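# Hang the picture frame level on the screw

## Task

Get the picture frame hanging on the screw so that it stays level without any support, resting at its balance point on the screw's shank rather than on its head, with the loose display board still standing on its own when you finish.

## Robot and tools

Robot and frame. Two arms, left_arm and right_arm, each with a two-finger gripper. All poses use one scene frame with its origin at table-top height, halfway between the nominal arm bases: +x points out over the table, +z points up, and left_arm sits on the +y side. The arm names do not match image left or right. The real bases are offset from nominal; only a BASES line, if one appears, gives their calibrated places. Reported hand positions and orientations can be off by a few centimetres, more at long reach.

Gripper. Fingers point along the gripper's +z axis and close along its y axis. end_effector_position is the point between the finger pads, about 5 mm short of the tips. Opening runs from -1 (closed) to +1 (fully open, 0.070 m); a full close takes about 1.0 s or more. grip_measured reports the opening on the same scale, and the final number in each arm's Joint positions is the opening in metres. To grasp, command roughly 0.05 below the grip_measured value at first contact for full force, less for a lighter hold. Pieces under about 2 mm thick are held more weakly. Pads give about 20 N each; a fast close can push harder.

Row layout. Every commanded pose is one row of 16 numbers, always including both arms: left_arm x, y, z, qw, qx, qy, qz, opening, then right_arm in the same order. x, y, z are an absolute target in metres in the scene frame for end_effector_position; the quaternion is the absolute target for end_effector_quat_wxyz, w first. To hold an orientation, repeat the same quaternion in every row rather than copying a drifted reported one. To keep an arm still, resend the full pose from the last result taken before it stopped, plus its intended opening.

execute_actions(actions, cameras). actions holds at most one item. An empty list just returns the state, with pictures. An action {"rows": [...], "steps": n} plays up to 15 rows, one per 1/30 s step (n at most 15, default 15, minimum 5); if there are fewer rows than steps, the final row repeats. A wait {"steps": n} (n up to 300) returns once n steps have passed since the previous result, including your reply time. A call is refused outright if any target lies more than 0.6 m from that arm's last reported position along any gripper axis. Results are taken 5 steps before the action finishes; those steps then run during your reply. cameras: names, ["all"], or []; otherwise pictures come only with the empty list.

move(target, speed, blend, blocking, cameras). target is one 16-number row or a list of up to 15 rows, each absolute as above (no 0.6 m check). Grippers travel in straight lines, all finishing together, in 0.5 s minimum; after 10 s everything stops even if short. speed is m/s per arm path, 0.002 to 0.5, default 0.25 (turning capped at twice that in rad/s); give one value or one per target. blend (m) rounds corners at intermediate targets; 0 stops at each. Openings in the first row are sent at the start; later rows' openings are applied after the arms come to rest at that row. blocking=false returns about 0.5 s in. Paths ignore obstacles and the other arm, and grippers lag and overshoot more when fast or fully stretched. The result adds a move: line: done (within 3 mm and 2 degrees), off_target, moving, held or fault, plus limits=paced (pose clipped) or limits=held (steps withheld). done does not mean no contact.



Controller behaviour. Each step the commanded pose is clipped to 70 mm and 16 degrees from the measured pose, then solved by damped inverse kinematics, favouring position. Joints move at most 3 rad/s, reaching that in 0.6 s. Elbows stop just before straight. Keep paths away from an arm's own base and keep the wrist off the waist axis, or the shoulder posture may flip. A clearance check holds commands that bring the arms too close (fingers excepted) but does not guarantee no contact. An arm blocked by an object keeps pushing until commanded away.

Limits. Contact torque limits (N m): waist, shoulder, elbow 21.6; forearm roll, wrist pitch, wrist roll 7.52, though those three motors deliver only about 4 N m, and held weight counts. Reaching a limit halts that arm for 10 s. Joint ranges (rad): waist -2.618 to 2.618, shoulder 0.000 to 3.140, elbow -2.967 to 0.000 (straight at -2.831), forearm roll -1.745 to 1.745, wrist pitch -1.220 to 1.220, wrist roll -2.094 to 2.094. Torque readings include arm weight, have offsets and noise; positive means toward larger joint values. Heat builds from holding loads, stretching or pushing at unreachable goals: MOTOR HOT appears at 65 °C; at 80 °C the arm and its gripper go limp (OVER-TEMPERATURE FAULT, 30 to 60 s or more).

Cameras. Calibration lists K, distortion and T_world_to_cam per camera; fixed cameras may have shifted slightly, and wrist images can lag the arm.

Avoid: dropping the frame or releasing it while it moves, fast impacts, heavy pressing, arms striking each other, toppling the board, or anything leaving the table. Brief outside tugs or pushes may occur.

Each tool is called after "Call:" as name(argument=value, ...), one argument or row to a line, values as JSON.

## Session

Call:
execute_actions(
  actions=[],
  cameras=["all"],
)

Scene clock: 0.00 s of 4500.00 s.
left_arm: end_effector_position=(+0.3510, +0.5999, +0.2155) grip_measured=+0.59 end_effector_quat_wxyz=(+0.247, -0.380, +0.744, +0.491) | right_arm: end_effector_position=(+0.3748, -0.3621, +0.2306) grip_measured=+0.98 end_effector_quat_wxyz=(+0.266, -0.127, +0.954, +0.046)
Joint positions: left_arm=[0.435 2.012 -1.399 1.391 1.016 -1.325 0.056] | right_arm=[-0.326 1.505 -1.187 0.405 0.93 -0.792 0.069]
Joint torques (N m): no reading
Motor temperatures (°C): left_arm=[31 31 32 33 36 30] | right_arm=[30 30 33 35 39 32]
Hand target: left_arm +0.3510, +0.5999, +0.2155; +0.247, -0.380, +0.744, +0.491 | right_arm +0.3748, -0.3621, +0.2306; +0.266, -0.127, +0.954, +0.046

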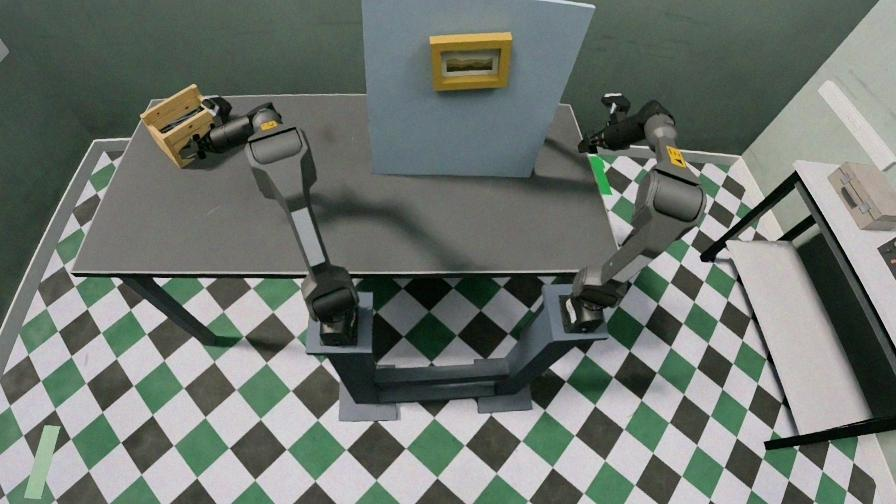

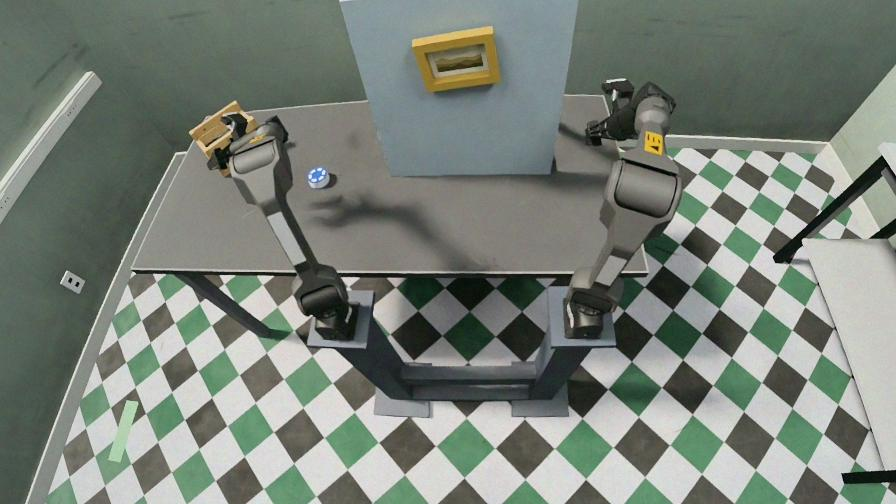

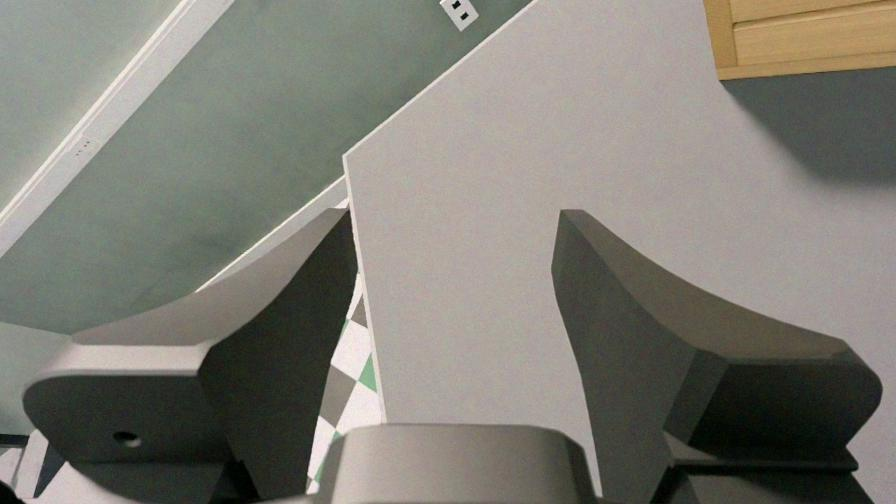

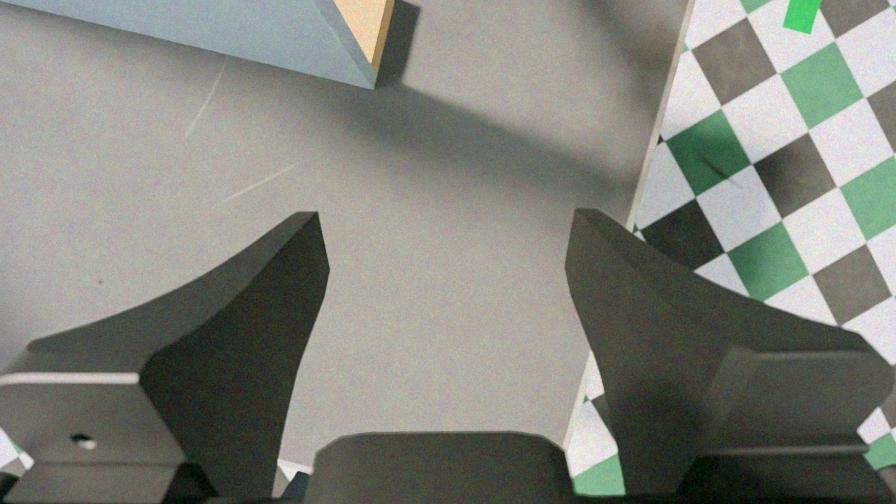

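Call:
zoom_image(
  camera="cam_head_right",
  region=[330, 0, 600, 190],
)

Call:
zoom_image(
  camera="cam_head_left",
  region=[350, 0, 610, 190],
)

Call:
zoom_image(
  camera="cam_head_left",
  region=[410, 20, 530, 104],
)

Call:
zoom_image(
  camera="cam_head_right",
  region=[395, 15, 515, 100],
)

Scaled by 1.867 from the camera's 896x504 image, which has a finer 1280x720 frame.

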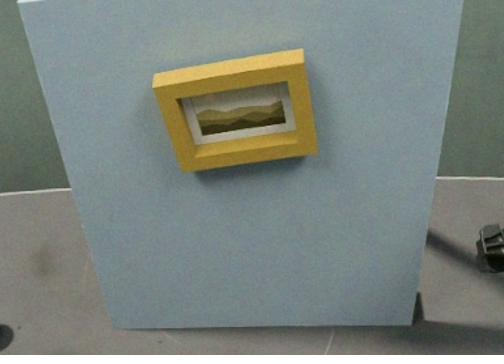

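Scaled by 1.938 from the camera's 896x504 image, which has a finer 1280x720 frame.

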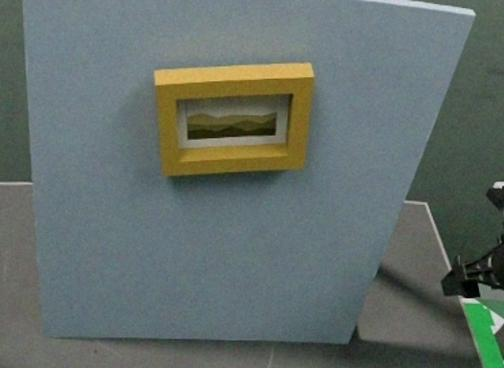

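Scaled by 4.200 from the camera's 896x504 image, which has a finer 1280x720 frame.

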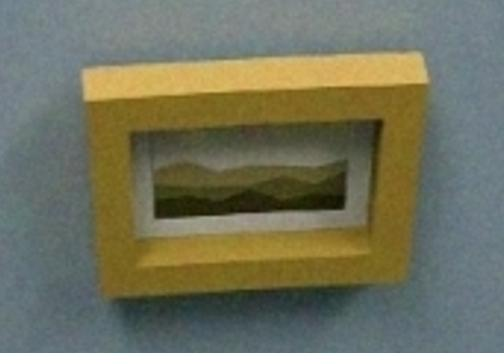

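Scaled by 4.200 from the camera's 896x504 image, which has a finer 1280x720 frame.

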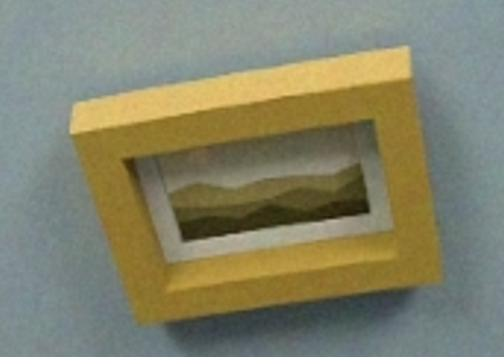

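Call:
move(
  target=[0.3510, 0.5999, 0.2155, 0.247, -0.380, 0.744, 0.491, 0.59, 0.33, -0.06, 0.37, 0.897, 0, 0.441, 0, 0.98],
  speed=0.2,
  cameras=["cam_right_wrist", "cam_head_left"],
)

Scene clock: 18.27 s of 4500.00 s.
left_arm: end_effector_position=(+0.3508, +0.6000, +0.2155) grip_measured=+0.59 end_effector_quat_wxyz=(+0.247, -0.380, +0.744, +0.491) | right_arm: end_effector_position=(+0.3300, -0.0596, +0.3709) grip_measured=+0.98 end_effector_quat_wxyz=(+0.801, -0.123, +0.583, +0.061)
Joint positions: left_arm=[0.435 2.013 -1.399 1.391 1.018 -1.325 0.056] | right_arm=[1.042 1.489 -0.677 0.75 -1.225 -0.694 0.069]
Joint torques (N m): left_arm=[-0.95 -7.53 -3.07 0.51 0.48 -0.14] | right_arm=[-0.52 -4.38 -3.07 -0.58 -0.66 0.13]
Motor temperatures (°C): left_arm=[31 32 33 33 36 30] | right_arm=[30 31 34 35 39 32]
Hand target: left_arm +0.3510, +0.5999, +0.2155; +0.247, -0.380, +0.744, +0.491 | right_arm +0.3302, -0.0601, +0.3703; +0.801, -0.123, +0.583, +0.060
Off the commanded pose: left_arm 0.000 m, 0 deg | right_arm 0.001 m, 25 deg; orientation clipped.
joint sent to its limit (right arm) — joint 5 (wrist pitch), lower limit.
Kept back: nothing.
move: off_target (right_arm); limits=paced
camera_calibration:
cam_right_wrist: T_world_to_cam=[[0.243434, -0.966126, 0.0856756, -0.169002], [-0.321423, -0.163698, -0.932679, 0.43595], [0.91511, 0.199507, -0.350385, -0.04176], [0, 0, 0, 1]] pos_world=[0.21948, -0.0835812, 0.406449]
Images, in order (width x height): cam_head_left 896x504, cam_right_wrist 896x504.

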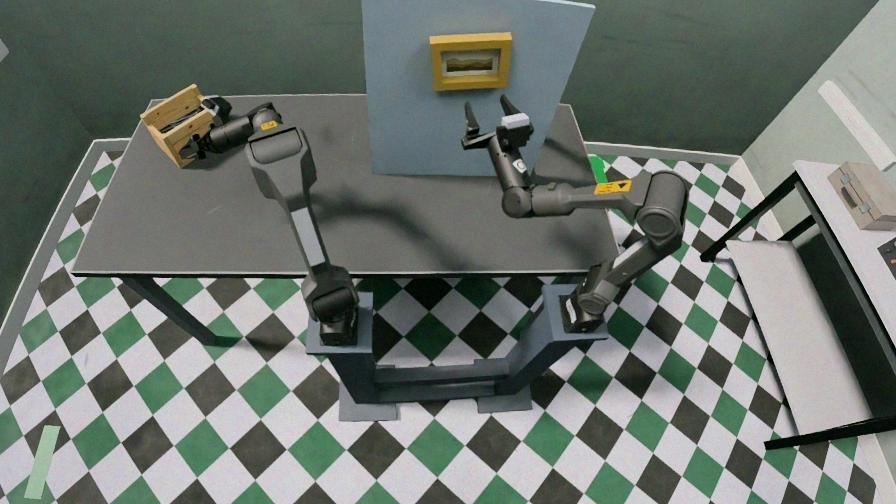

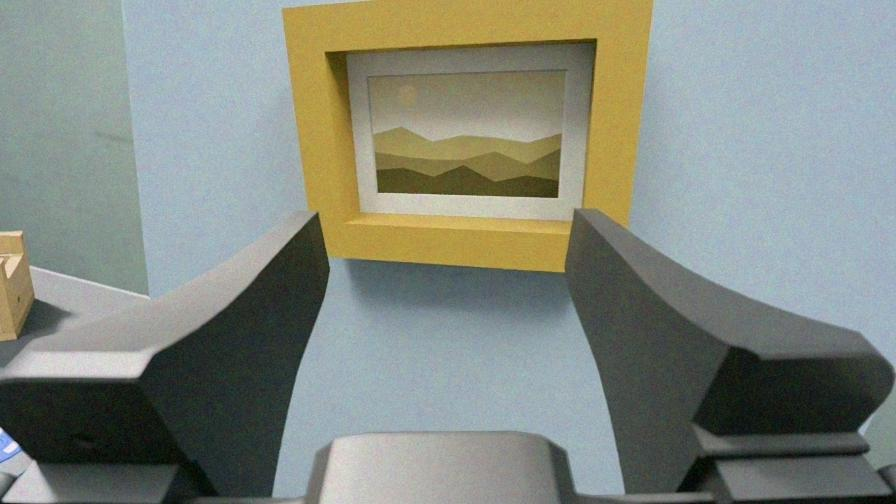

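Call:
move(
  target=[
    [0.3510, 0.5999, 0.2155, 0.247, -0.380, 0.744, 0.491, 0.59, 0.28, -0.07, 0.50, 0.5, 0, 0.866, 0, 0.98],
    [0.3510, 0.5999, 0.2155, 0.247, -0.380, 0.744, 0.491, 0.59, 0.385, -0.05, 0.50, 0.417, 0, 0.909, 0, 0.98],
  ],
  speed=0.2,
  blend=0.03,
  cameras=["cam_right_wrist", "cam_head_left", "cam_head_right"],
)

Scene clock: 25.03 s of 4500.00 s.
left_arm: end_effector_position=(+0.3508, +0.6000, +0.2155) grip_measured=+0.59 end_effector_quat_wxyz=(+0.247, -0.380, +0.744, +0.491) | right_arm: end_effector_position=(+0.3848, -0.0501, +0.5000) grip_measured=+0.98 end_effector_quat_wxyz=(+0.672, +0.027, +0.738, -0.058)
Joint positions: left_arm=[0.435 2.013 -1.399 1.391 1.018 -1.325 0.056] | right_arm=[1.094 1.719 -1.848 1.75 -1.224 -1.884 0.069]
Joint torques (N m): left_arm=[-0.75 -7.75 -3.19 0.53 0.43 -0.07] | right_arm=[0.49 -5.93 -4.03 -0.57 0.09 -0.08]
Motor temperatures (°C): left_arm=[31 33 33 33 36 30] | right_arm=[30 31 34 35 39 32]
Hand target: left_arm +0.3510, +0.5999, +0.2155; +0.247, -0.380, +0.744, +0.491 | right_arm +0.3849, -0.0500, +0.4998; +0.671, +0.027, +0.738, -0.058
Off the commanded pose: left_arm 0.000 m, 0 deg | right_arm 0.000 m, 36 deg; orientation clipped.
joint sent to its limit (right arm) — joint 4 (forearm roll), upper limit; joint 5 (wrist pitch), lower limit.
Kept back: nothing.
move: off_target (right_arm); limits=paced
camera_calibration:
cam_right_wrist: T_world_to_cam=[[-0.131168, -0.991305, 0.0104612, -0.00380935], [-0.675176, 0.081602, -0.733129, 0.624206], [0.725901, -0.103227, -0.680009, 0.17384], [0, 0, 0, 1]] pos_world=[0.294759, -0.0367678, 0.575876]
Images, in order (width x height): cam_head_left 896x504, cam_head_right 896x504, cam_right_wrist 896x504.

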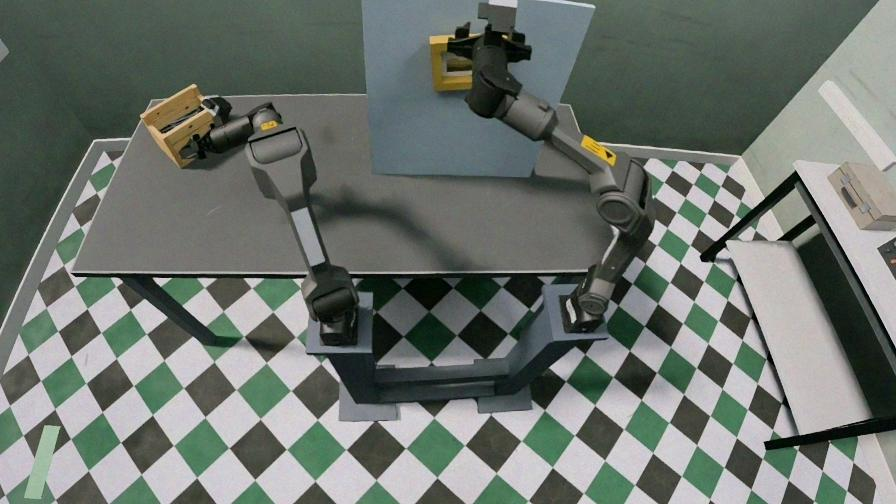

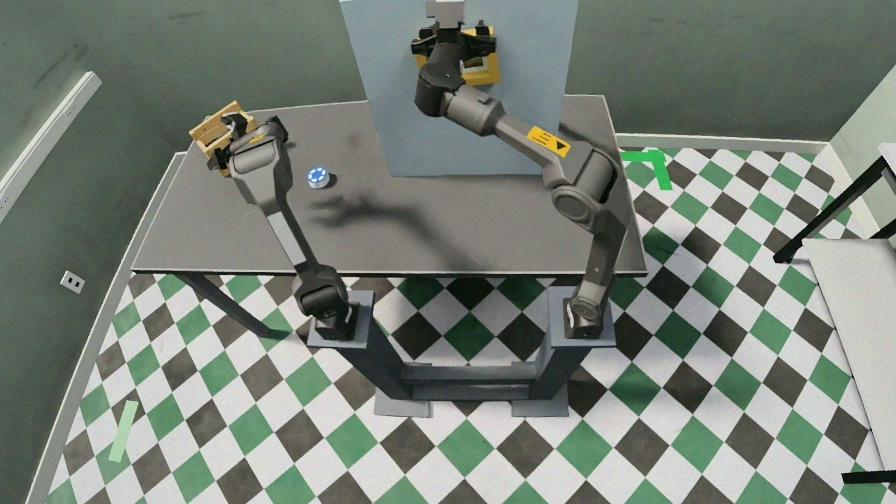

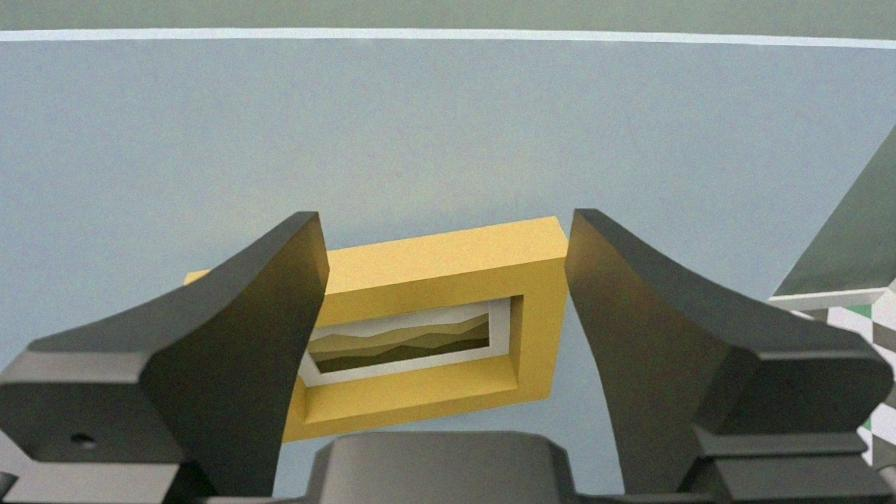

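Call:
move(
  target=[
    [0.3510, 0.5999, 0.2155, 0.247, -0.380, 0.744, 0.491, 0.59, 0.27, -0.20, 0.42, 0.56, 0, 0.83, 0, 0.98],
    [0.3510, 0.5999, 0.2155, 0.247, -0.380, 0.744, 0.491, 0.59, 0.36, -0.36, 0.28, 0.266, -0.127, 0.954, 0.046, 0.98],
  ],
  speed=0.2,
  blend=0.03,
  cameras=["cam_head_left"],
)

Scene clock: 32.93 s of 4500.00 s.
left_arm: end_effector_position=(+0.3508, +0.6000, +0.2155) grip_measured=+0.59 end_effector_quat_wxyz=(+0.247, -0.380, +0.744, +0.491) | right_arm: end_effector_position=(+0.3601, -0.3596, +0.2801) grip_measured=+0.98 end_effector_quat_wxyz=(+0.266, -0.128, +0.954, +0.046)
Joint positions: left_arm=[0.435 2.013 -1.399 1.391 1.018 -1.325 0.056] | right_arm=[-0.338 1.447 -1.324 0.366 1.116 -0.719 0.069]
Joint torques (N m): left_arm=[-0.52 -7.84 -2.96 0.66 0.35 -0.03] | right_arm=[-0.49 -4.93 -3.54 0.4 -0.46 -0.13]
Motor temperatures (°C): left_arm=[31 33 33 33 36 30] | right_arm=[30 31 34 35 39 32]
Hand target: left_arm +0.3510, +0.5999, +0.2155; +0.247, -0.380, +0.744, +0.491 | right_arm +0.3600, -0.3600, +0.2800; +0.266, -0.127, +0.954, +0.046
Off the commanded pose: left_arm 0.000 m, 0 deg | right_arm 0.000 m, 0 deg.
Kept back: nothing.
move: done; limits=paced
Images, in order (width x height): cam_head_left 896x504.

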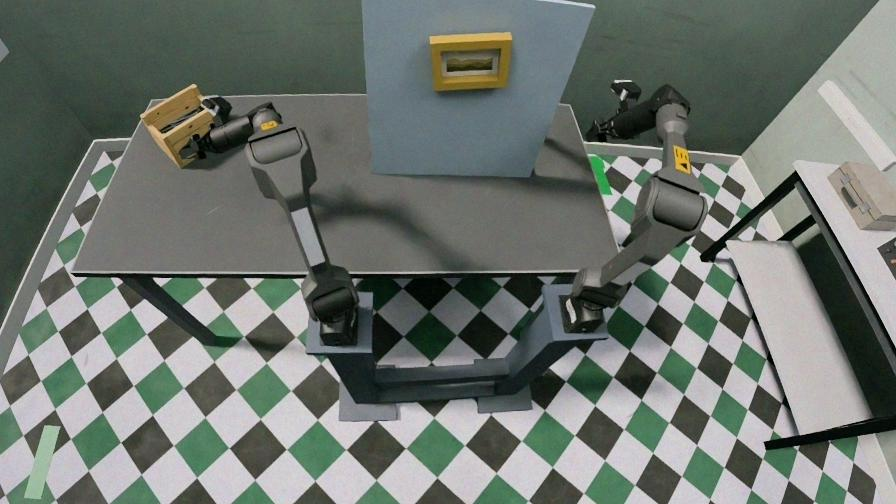

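Call:
move(
  target=[0.3510, 0.5999, 0.2155, 0.247, -0.380, 0.744, 0.491, 0.59, 0.40, -0.27, 0.36, 0.288, 0.288, 0.646, 0.646, 0.98],
  speed=0.2,
  cameras=["cam_head_left", "cam_right_wrist"],
)

Scene clock: 37.53 s of 4500.00 s.
left_arm: end_effector_position=(+0.3508, +0.6000, +0.2155) grip_measured=+0.59 end_effector_quat_wxyz=(+0.247, -0.380, +0.744, +0.491) | right_arm: end_effector_position=(+0.4001, -0.2696, +0.3599) grip_measured=+0.98 end_effector_quat_wxyz=(+0.292, +0.297, +0.646, +0.640)
Joint positions: left_arm=[0.435 2.013 -1.399 1.391 1.018 -1.325 0.056] | right_arm=[-0.441 1.48 -0.923 1.747 1.216 -0.498 0.069]
Joint torques (N m): left_arm=[-0.47 -7.99 -2.92 0.69 0.29 0] | right_arm=[-0.15 -3.83 -3.87 0.78 0.47 -0.2]
Motor temperatures (°C): left_arm=[31 33 33 33 36 30] | right_arm=[30 31 34 35 39 32]
Hand target: left_arm +0.3510, +0.5999, +0.2155; +0.247, -0.380, +0.744, +0.491 | right_arm +0.4001, -0.2697, +0.3601; +0.293, +0.296, +0.646, +0.639
Off the commanded pose: left_arm 0.000 m, 0 deg | right_arm 0.000 m, 1 deg.
joint sent to its limit (right arm) — joint 5 (wrist pitch), upper limit.
Kept back: nothing.
move: done
camera_calibration:
cam_right_wrist: T_world_to_cam=[[-0.0423153, 0.0171489, -0.998957, 0.381755], [-0.978587, 0.200878, 0.0449009, 0.423269], [0.201439, 0.979466, 0.00828147, 0.298854], [0, 0, 0, 1]] pos_world=[0.370159, -0.384289, 0.359877]
Images, in order (width x height): cam_head_left 896x504, cam_right_wrist 896x504.

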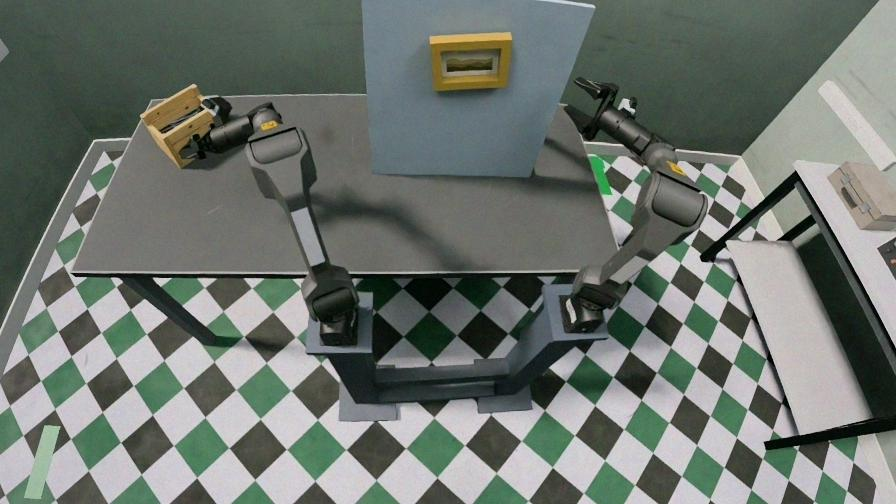

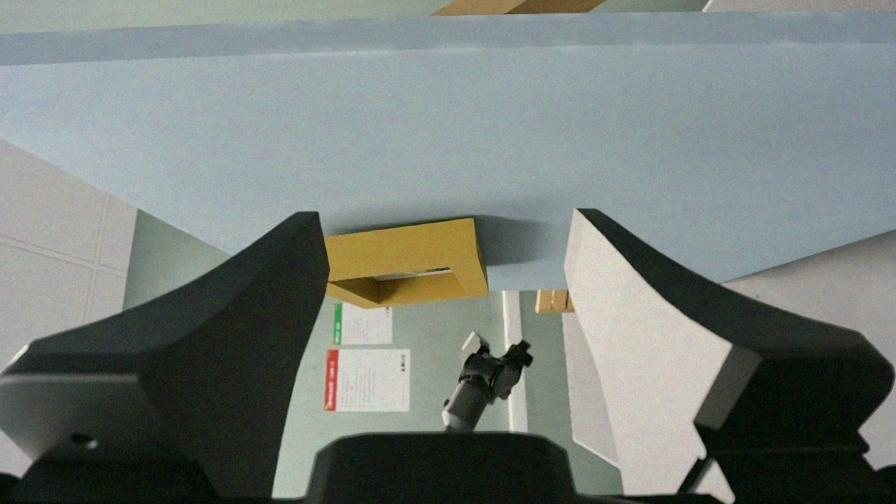

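Call:
zoom_image(
  camera="cam_right_wrist",
  region=[310, 170, 580, 320],
)

Scaled by 1.867 from the camera's 896x504 image, which has a finer 1280x720 frame.

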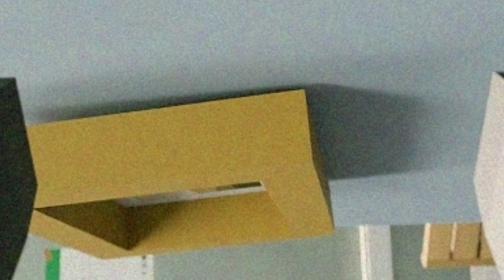

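Call:
move(
  target=[
    [0.3510, 0.5999, 0.2155, 0.247, -0.380, 0.744, 0.491, 0.59, 0.395, -0.35, 0.40, 0.288, 0.288, 0.646, 0.646, 0.98],
    [0.3510, 0.5999, 0.2155, 0.247, -0.380, 0.744, 0.491, 0.59, 0.445, -0.35, 0.41, 0.288, 0.288, 0.646, 0.646, 0.98],
  ],
  speed=0.2,
  blend=0.02,
  cameras=["cam_right_wrist"],
)

Scene clock: 40.87 s of 4500.00 s.
left_arm: end_effector_position=(+0.3508, +0.6000, +0.2155) grip_measured=+0.59 end_effector_quat_wxyz=(+0.247, -0.380, +0.744, +0.491) | right_arm: end_effector_position=(+0.4456, -0.3496, +0.4102) grip_measured=+0.98 end_effector_quat_wxyz=(+0.322, +0.330, +0.637, +0.618)
Joint positions: left_arm=[0.435 2.013 -1.399 1.391 1.018 -1.325 0.056] | right_arm=[-0.577 1.634 -1.322 1.624 1.216 -0.231 0.069]
Joint torques (N m): left_arm=[-0.43 -7.9 -2.86 0.7 0.24 -0.01] | right_arm=[-0.52 -7.12 -3.43 0.89 0.11 -0.1]
Motor temperatures (°C): left_arm=[31 33 33 33 36 30] | right_arm=[30 31 34 35 39 32]
Hand target: left_arm +0.3510, +0.5999, +0.2155; +0.247, -0.380, +0.744, +0.491 | right_arm +0.4452, -0.3497, +0.4100; +0.322, +0.330, +0.637, +0.618
Off the commanded pose: left_arm 0.000 m, 0 deg | right_arm 0.001 m, 7 deg.
joint read past its limit (right arm) — joint 5 (wrist pitch), upper limit.
joint sent to its limit (right arm) — joint 5 (wrist pitch), upper limit.
Kept back: nothing.
move: off_target (right_arm)
camera_calibration:
cam_right_wrist: T_world_to_cam=[[-0.0529891, 0.00833564, -0.99856, 0.436738], [-0.953138, 0.297845, 0.0530651, 0.500753], [0.297858, 0.954578, -0.00783751, 0.322584], [0, 0, 0, 1]] pos_world=[0.404345, -0.460719, 0.412065]
Images, in order (width x height): cam_right_wrist 896x504.

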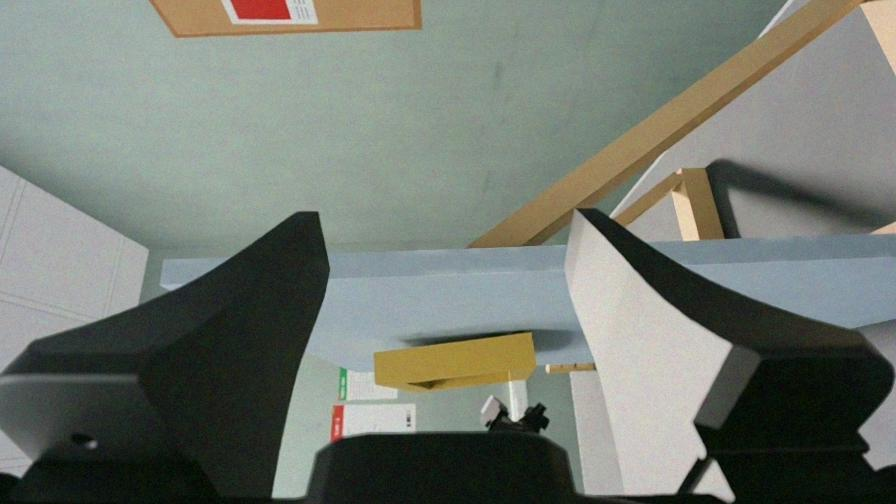

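Call:
zoom_image(
  camera="cam_right_wrist",
  region=[340, 250, 610, 410],
)

Call:
zoom_image(
  camera="cam_right_wrist",
  region=[360, 310, 560, 400],
)

Scaled by 1.867 from the camera's 896x504 image, which has a finer 1280x720 frame.

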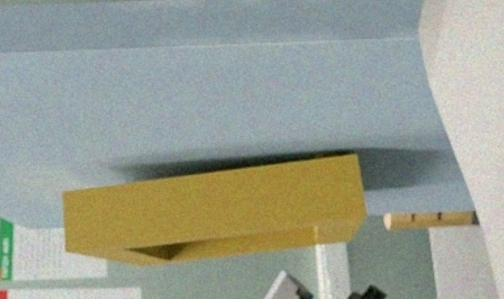

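Scaled by 2.520 from the camera's 896x504 image, which has a finer 1280x720 frame.

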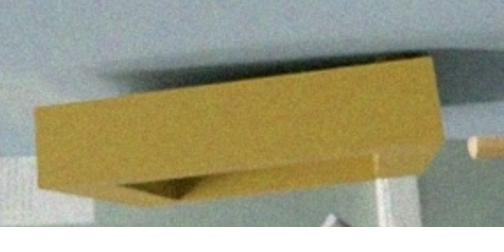

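Call:
move(
  target=[0.3510, 0.5999, 0.2155, 0.247, -0.380, 0.744, 0.491, 0.59, 0.48, -0.37, 0.41, 0.322, 0.330, 0.637, 0.618, 0.98],
  speed=0.15,
  cameras=["cam_right_wrist"],
)

Call:
zoom_image(
  camera="cam_right_wrist",
  region=[330, 210, 570, 350],
)

Scene clock: 42.10 s of 4500.00 s.
left_arm: end_effector_position=(+0.3508, +0.6000, +0.2155) grip_measured=+0.59 end_effector_quat_wxyz=(+0.247, -0.380, +0.744, +0.491) | right_arm: end_effector_position=(+0.4804, -0.3703, +0.4098) grip_measured=+0.98 end_effector_quat_wxyz=(+0.322, +0.330, +0.637, +0.618)
Joint positions: left_arm=[0.435 2.013 -1.399 1.391 1.018 -1.325 0.056] | right_arm=[-0.57 1.777 -1.508 1.609 1.206 -0.186 0.069]
Joint torques (N m): left_arm=[-0.39 -7.82 -2.7 0.73 0.24 0.02] | right_arm=[0.71 -8.15 -3.37 0.94 0.17 -0.05]
Motor temperatures (°C): left_arm=[31 33 33 33 36 30] | right_arm=[30 31 34 35 39 32]
Hand target: left_arm +0.3510, +0.5999, +0.2155; +0.247, -0.380, +0.744, +0.491 | right_arm +0.4800, -0.3700, +0.4100; +0.322, +0.330, +0.637, +0.618
Off the commanded pose: left_arm 0.000 m, 0 deg | right_arm 0.001 m, 0 deg.
Kept back: nothing.
move: done
camera_calibration:
cam_right_wrist: T_world_to_cam=[[-0.0529197, 0.00751878, -0.99857, 0.438116], [-0.953091, 0.298052, 0.0527537, 0.540339], [0.298022, 0.95452, -0.00860674, 0.332208], [0, 0, 0, 1]] pos_world=[0.439171, -0.481443, 0.411844]
Images, in order (width x height): cam_right_wrist 896x504.

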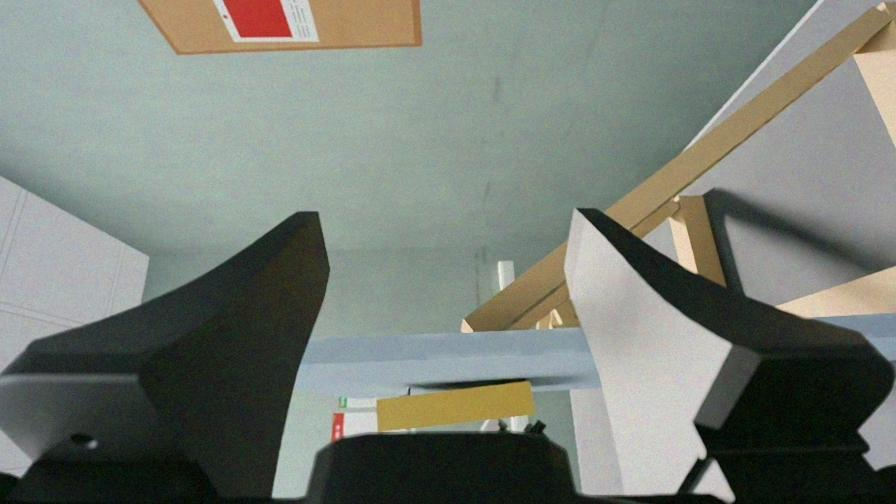

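Scaled by 2.100 from the camera's 896x504 image, which has a finer 1280x720 frame.

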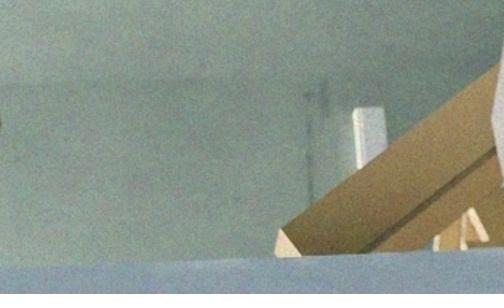

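Call:
zoom_image(
  camera="cam_right_wrist",
  region=[360, 345, 580, 445],
)

Call:
zoom_image(
  camera="cam_right_wrist",
  region=[380, 365, 480, 425],
)

Scaled by 2.291 from the camera's 896x504 image, which has a finer 1280x720 frame.

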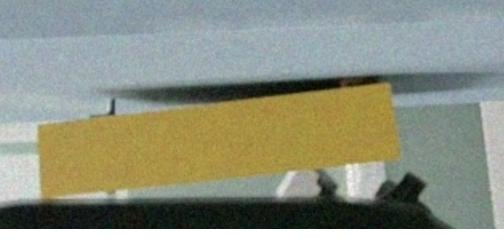

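Scaled by 5.040 from the camera's 896x504 image, which has a finer 1280x720 frame.

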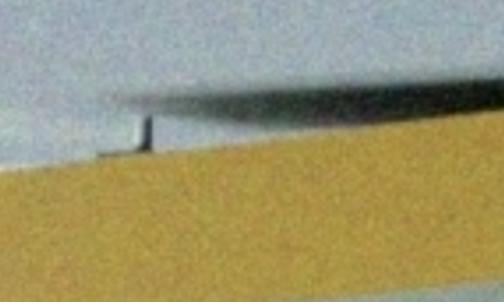

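Call:
zoom_image(
  camera="cam_right_wrist",
  region=[460, 355, 560, 415],
)

Call:
zoom_image(
  camera="cam_right_wrist",
  region=[390, 375, 430, 400],
)

Scaled by 5.040 from the camera's 896x504 image, which has a finer 1280x720 frame.

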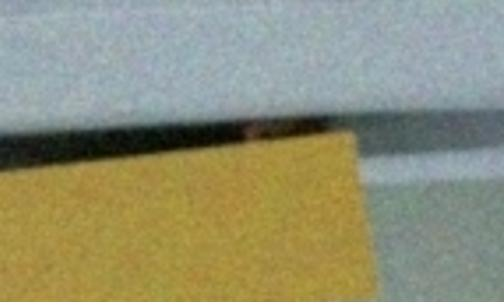

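Scaled by 12.600 from the camera's 896x504 image, which has a finer 1280x720 frame.

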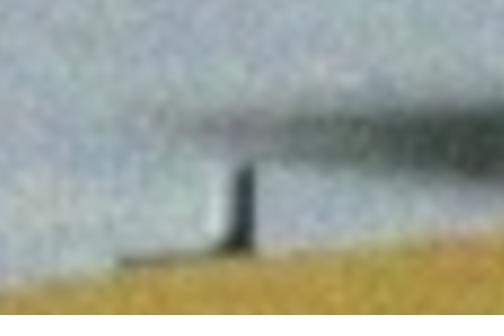

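Call:
move(
  target=[0.3510, 0.5999, 0.2155, 0.247, -0.380, 0.744, 0.491, 0.59, 0.475, -0.36, 0.48, 0.322, 0.330, 0.637, 0.618, 0.98],
  speed=0.15,
  cameras=["cam_right_wrist"],
)

Scene clock: 48.80 s of 4500.00 s.
left_arm: end_effector_position=(+0.3508, +0.6000, +0.2155) grip_measured=+0.59 end_effector_quat_wxyz=(+0.247, -0.380, +0.744, +0.491) | right_arm: end_effector_position=(+0.4749, -0.3602, +0.4804) grip_measured=+0.98 end_effector_quat_wxyz=(+0.323, +0.330, +0.637, +0.618)
Joint positions: left_arm=[0.435 2.013 -1.399 1.391 1.018 -1.325 0.056] | right_arm=[-0.554 1.749 -1.751 1.505 1.193 0.104 0.069]
Joint torques (N m): left_arm=[-0.32 -7.84 -2.67 0.75 0.16 -0.01] | right_arm=[0.35 -6.07 -3.42 0.94 0.01 -0.22]
Motor temperatures (°C): left_arm=[31 33 33 33 36 30] | right_arm=[30 31 34 35 39 32]
Hand target: left_arm +0.3510, +0.5999, +0.2155; +0.247, -0.380, +0.744, +0.491 | right_arm +0.4750, -0.3600, +0.4800; +0.322, +0.330, +0.637, +0.618
Off the commanded pose: left_arm 0.000 m, 0 deg | right_arm 0.000 m, 0 deg.
Kept back: nothing.
move: done
camera_calibration:
cam_right_wrist: T_world_to_cam=[[-0.052059, 0.00717967, -0.998618, 0.507672], [-0.952943, 0.298688, 0.0518254, 0.529002], [0.298647, 0.954324, -0.00870759, 0.324481], [0, 0, 0, 1]] pos_world=[0.433632, -0.471311, 0.48238]
Images, in order (width x height): cam_right_wrist 896x504.

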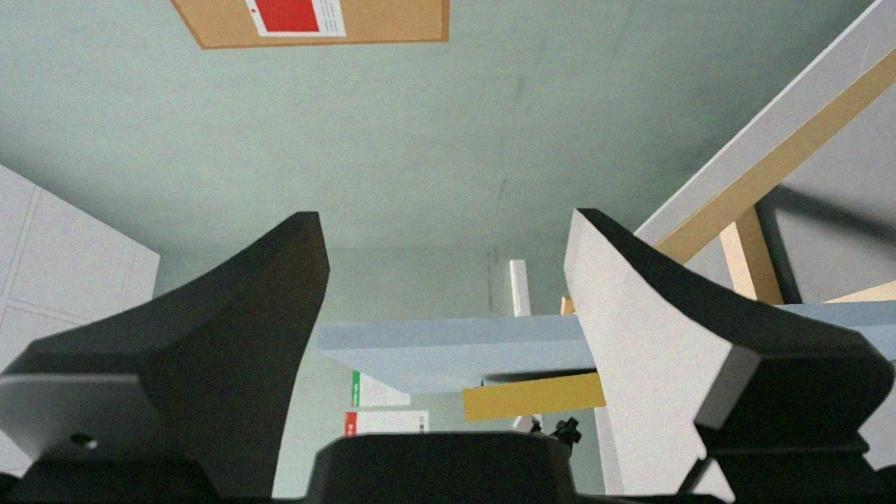

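Call:
zoom_image(
  camera="cam_right_wrist",
  region=[440, 360, 540, 420],
)

Call:
zoom_image(
  camera="cam_right_wrist",
  region=[460, 370, 510, 400],
)

Scaled by 5.040 from the camera's 896x504 image, which has a finer 1280x720 frame.

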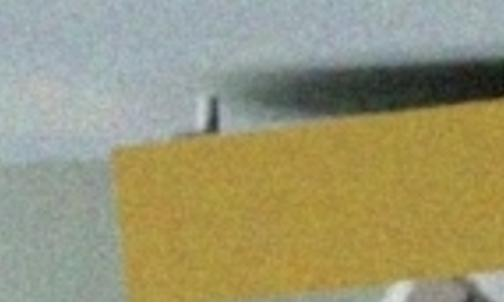

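Scaled by 10.080 from the camera's 896x504 image, which has a finer 1280x720 frame.

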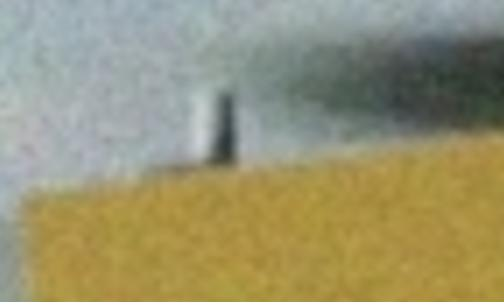

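Call:
move(
  target=[
    [0.3510, 0.5999, 0.2155, 0.247, -0.380, 0.744, 0.491, 0.59, 0.39, -0.33, 0.53, 0.464, 0.009, 0.800, 0.380, 0.98],
    [0.3510, 0.5999, 0.2155, 0.247, -0.380, 0.744, 0.491, 0.59, 0.400, -0.132, 0.545, 0.464, 0.009, 0.800, 0.380, 0.98],
  ],
  speed=0.2,
  blend=0.02,
  cameras=["cam_right_wrist"],
)

Scene clock: 54.67 s of 4500.00 s.
left_arm: end_effector_position=(+0.3508, +0.6000, +0.2155) grip_measured=+0.59 end_effector_quat_wxyz=(+0.247, -0.380, +0.744, +0.491) | right_arm: end_effector_position=(+0.4000, -0.1319, +0.5451) grip_measured=+0.98 end_effector_quat_wxyz=(+0.464, +0.009, +0.800, +0.380)
Joint positions: left_arm=[0.435 2.013 -1.399 1.391 1.018 -1.325 0.056] | right_arm=[0.199 1.521 -1.993 0.592 0.97 0.183 0.069]
Joint torques (N m): left_arm=[-0.29 -7.93 -2.63 0.75 0.17 -0.02] | right_arm=[-0.45 -4.79 -3.92 0.44 -0.59 -0.18]
Motor temperatures (°C): left_arm=[31 33 33 33 36 30] | right_arm=[30 31 34 35 39 32]
Hand target: left_arm +0.3510, +0.5999, +0.2155; +0.247, -0.380, +0.744, +0.491 | right_arm +0.4000, -0.1320, +0.5450; +0.464, +0.009, +0.800, +0.380
Off the commanded pose: left_arm 0.000 m, 0 deg | right_arm 0.000 m, 0 deg.
Kept back: nothing.
move: done
camera_calibration:
cam_right_wrist: T_world_to_cam=[[0.308588, -0.701759, -0.642112, 0.134711], [-0.920077, -0.0489588, -0.388667, 0.567196], [0.241314, 0.71073, -0.66078, 0.475764], [0, 0, 0, 1]] pos_world=[0.365485, -0.215836, 0.621325]
Images, in order (width x height): cam_right_wrist 896x504.

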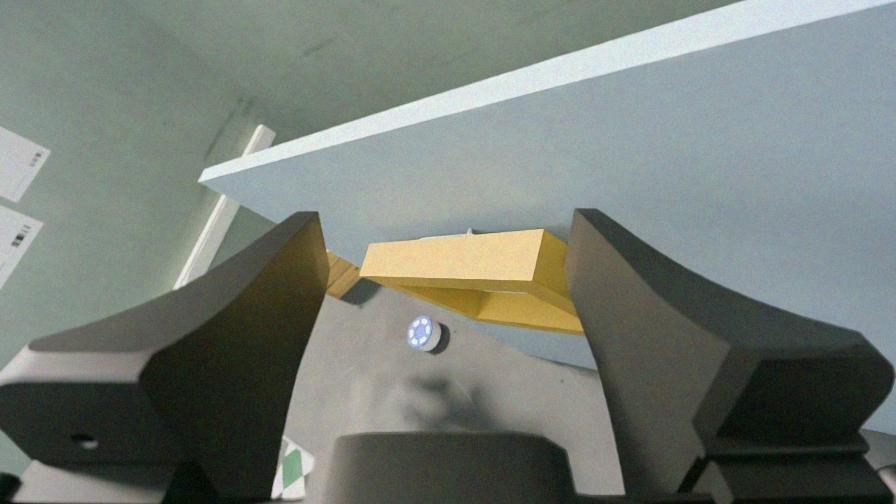

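Call:
zoom_image(
  camera="cam_right_wrist",
  region=[350, 200, 600, 340],
)

Call:
zoom_image(
  camera="cam_right_wrist",
  region=[415, 215, 515, 275],
)

Scaled by 2.016 from the camera's 896x504 image, which has a finer 1280x720 frame.

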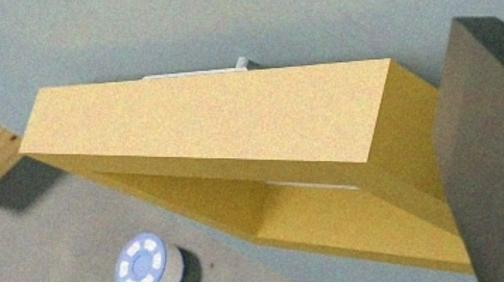

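Scaled by 5.040 from the camera's 896x504 image, which has a finer 1280x720 frame.

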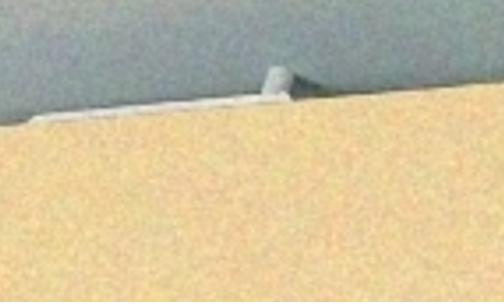

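Call:
move(
  target=[
    [0.32, 0.50, 0.32, 0.259, 0, 0.966, 0, 0.59, 0.400, -0.132, 0.545, 0.464, 0.009, 0.800, 0.380, 0.98],
    [0.39, 0.34, 0.41, 0.288, -0.288, 0.646, -0.646, 0.59, 0.400, -0.132, 0.545, 0.464, 0.009, 0.800, 0.380, 0.98],
  ],
  speed=0.2,
  blend=0.02,
  cameras=["cam_left_wrist", "cam_head_right"],
)

Scene clock: 68.43 s of 4500.00 s.
left_arm: end_effector_position=(+0.3905, +0.3396, +0.4098) grip_measured=+0.59 end_effector_quat_wxyz=(+0.374, -0.394, +0.615, -0.572) | right_arm: end_effector_position=(+0.4000, -0.1319, +0.5451) grip_measured=+0.98 end_effector_quat_wxyz=(+0.464, +0.009, +0.800, +0.380)
Joint positions: left_arm=[0.814 1.498 -1.198 -1.578 1.223 0.213 0.056] | right_arm=[0.199 1.521 -1.993 0.592 0.97 0.183 0.069]
Joint torques (N m): left_arm=[0.19 -6.45 -2.93 -0.74 0.35 -0.07] | right_arm=[0.71 -5.81 -3.2 0.32 -0.66 -0.16]
Motor temperatures (°C): left_arm=[31 33 33 33 36 30] | right_arm=[29 31 34 35 39 32]
Hand target: left_arm +0.3903, +0.3397, +0.4100; +0.375, -0.394, +0.615, -0.571 | right_arm +0.4000, -0.1320, +0.5450; +0.464, +0.009, +0.800, +0.380
Off the commanded pose: left_arm 0.001 m, 18 deg; orientation clipped | right_arm 0.000 m, 0 deg.
joint sent to its limit (left arm) — joint 5 (wrist pitch), upper limit.
Kept back: nothing.
move: off_target (left_arm); limits=paced
camera_calibration:
cam_left_wrist: T_world_to_cam=[[0.0729293, -0.0554028, 0.995797, -0.414199], [-0.84867, -0.527905, 0.0327833, 0.497819], [0.52387, -0.847494, -0.0855184, 0.240064], [0, 0, 0, 1]] pos_world=[0.326929, 0.443307, 0.416668]
Images, in order (width x height): cam_head_right 896x504, cam_left_wrist 896x504.

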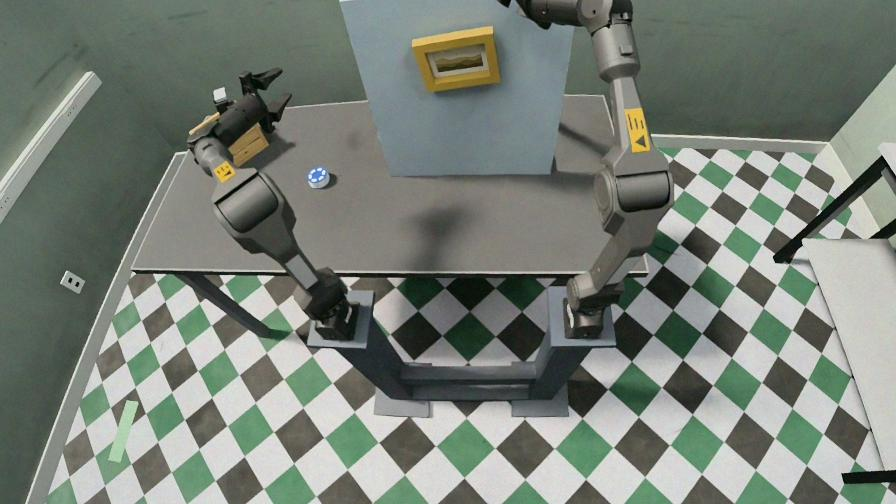

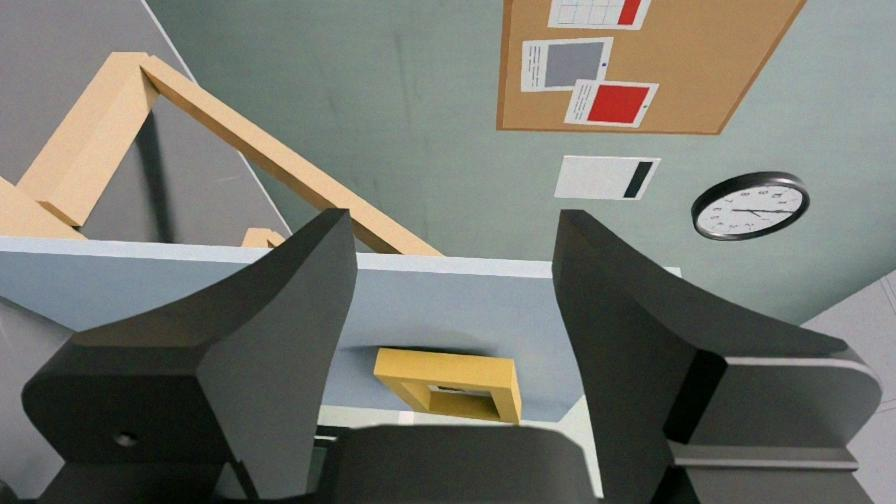

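Call:
move(
  target=[0.505, 0.28, 0.42, 0.2535, -0.2535, 0.6598, -0.6598, 0.59, 0.400, -0.132, 0.545, 0.464, 0.009, 0.800, 0.380, 0.98],
  speed=0.15,
  cameras=["cam_left_wrist"],
)

Scene clock: 70.97 s of 4500.00 s.
left_arm: end_effector_position=(+0.5056, +0.2794, +0.4198) grip_measured=+0.59 end_effector_quat_wxyz=(+0.293, -0.297, +0.647, -0.639) | right_arm: end_effector_position=(+0.4000, -0.1319, +0.5451) grip_measured=+0.98 end_effector_quat_wxyz=(+0.464, +0.009, +0.800, +0.380)
Joint positions: left_arm=[0.517 1.914 -1.732 -1.592 1.223 0.096 0.056] | right_arm=[0.199 1.521 -1.993 0.592 0.97 0.183 0.069]
Joint torques (N m): left_arm=[0.5 -9.09 -2.53 -0.77 -0.03 0.04] | right_arm=[0.74 -5.78 -3.18 0.34 -0.69 -0.16]
Motor temperatures (°C): left_arm=[31 33 33 33 36 30] | right_arm=[29 31 34 35 39 32]
Hand target: left_arm +0.5052, +0.2797, +0.4200; +0.293, -0.297, +0.647, -0.638 | right_arm +0.4000, -0.1320, +0.5450; +0.464, +0.009, +0.800, +0.380
Off the commanded pose: left_arm 0.001 m, 7 deg | right_arm 0.000 m, 0 deg.
joint sent to its limit (left arm) — joint 5 (wrist pitch), upper limit.
Kept back: nothing.
move: off_target (left_arm)
camera_calibration:
cam_left_wrist: T_world_to_cam=[[0.0201173, -0.0314246, 0.999304, -0.417365], [-0.964803, -0.262735, 0.0111607, 0.557133], [0.262201, -0.964356, -0.0356041, 0.273575], [0, 0, 0, 1]] pos_world=[0.474188, 0.397087, 0.420597]
Images, in order (width x height): cam_left_wrist 896x504.

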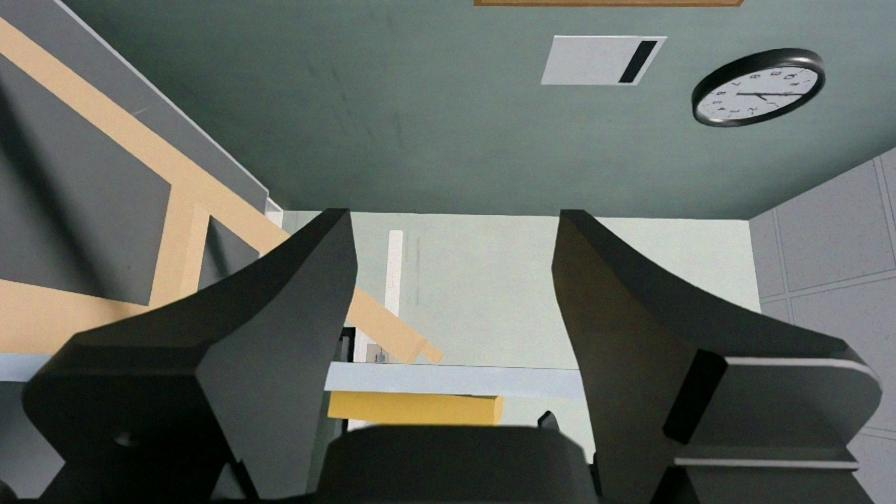

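Call:
move(
  target=[0.494, 0.28, 0.42, 0.293, -0.297, 0.647, -0.639, 0.59, 0.400, -0.132, 0.545, 0.464, 0.009, 0.800, 0.380, 0.98],
  speed=0.15,
  cameras=["cam_left_wrist"],
)

Call:
zoom_image(
  camera="cam_left_wrist",
  region=[320, 340, 520, 440],
)

Scene clock: 74.33 s of 4500.00 s.
left_arm: end_effector_position=(+0.4940, +0.2798, +0.4201) grip_measured=+0.59 end_effector_quat_wxyz=(+0.297, -0.301, +0.645, -0.636) | right_arm: end_effector_position=(+0.4000, -0.1319, +0.5451) grip_measured=+0.98 end_effector_quat_wxyz=(+0.464, +0.009, +0.800, +0.380)
Joint positions: left_arm=[0.53 1.865 -1.661 -1.598 1.223 0.119 0.056] | right_arm=[0.199 1.521 -1.993 0.592 0.97 0.183 0.069]
Joint torques (N m): left_arm=[0.45 -8.24 -2.83 -0.99 0 0.06] | right_arm=[0.73 -5.78 -3.21 0.37 -0.72 -0.17]
Motor temperatures (°C): left_arm=[31 33 33 33 36 30] | right_arm=[29 31 34 35 39 32]
Hand target: left_arm +0.4941, +0.2798, +0.4200; +0.297, -0.301, +0.645, -0.636 | right_arm +0.4000, -0.1320, +0.5450; +0.464, +0.009, +0.800, +0.380
Off the commanded pose: left_arm 0.000 m, 1 deg | right_arm 0.000 m, 0 deg.
joint sent to its limit (left arm) — joint 5 (wrist pitch), upper limit.
Kept back: nothing.
move: done
camera_calibration:
cam_left_wrist: T_world_to_cam=[[0.0216954, -0.0330125, 0.999219, -0.417671], [-0.961139, -0.275813, 0.0117562, 0.547613], [0.275209, -0.960644, -0.0377134, 0.270358], [0, 0, 0, 1]] pos_world=[0.460989, 0.396968, 0.421103]
Images, in order (width x height): cam_left_wrist 896x504.

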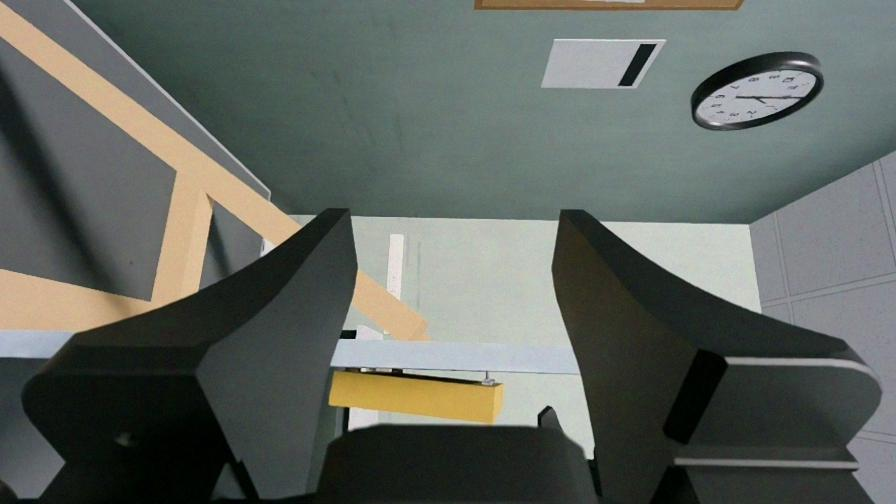

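Scaled by 2.520 from the camera's 896x504 image, which has a finer 1280x720 frame.

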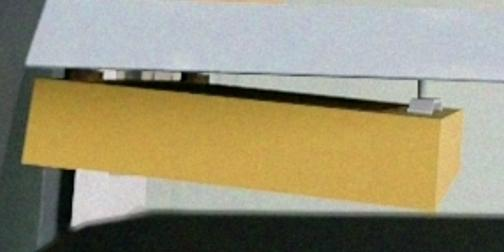

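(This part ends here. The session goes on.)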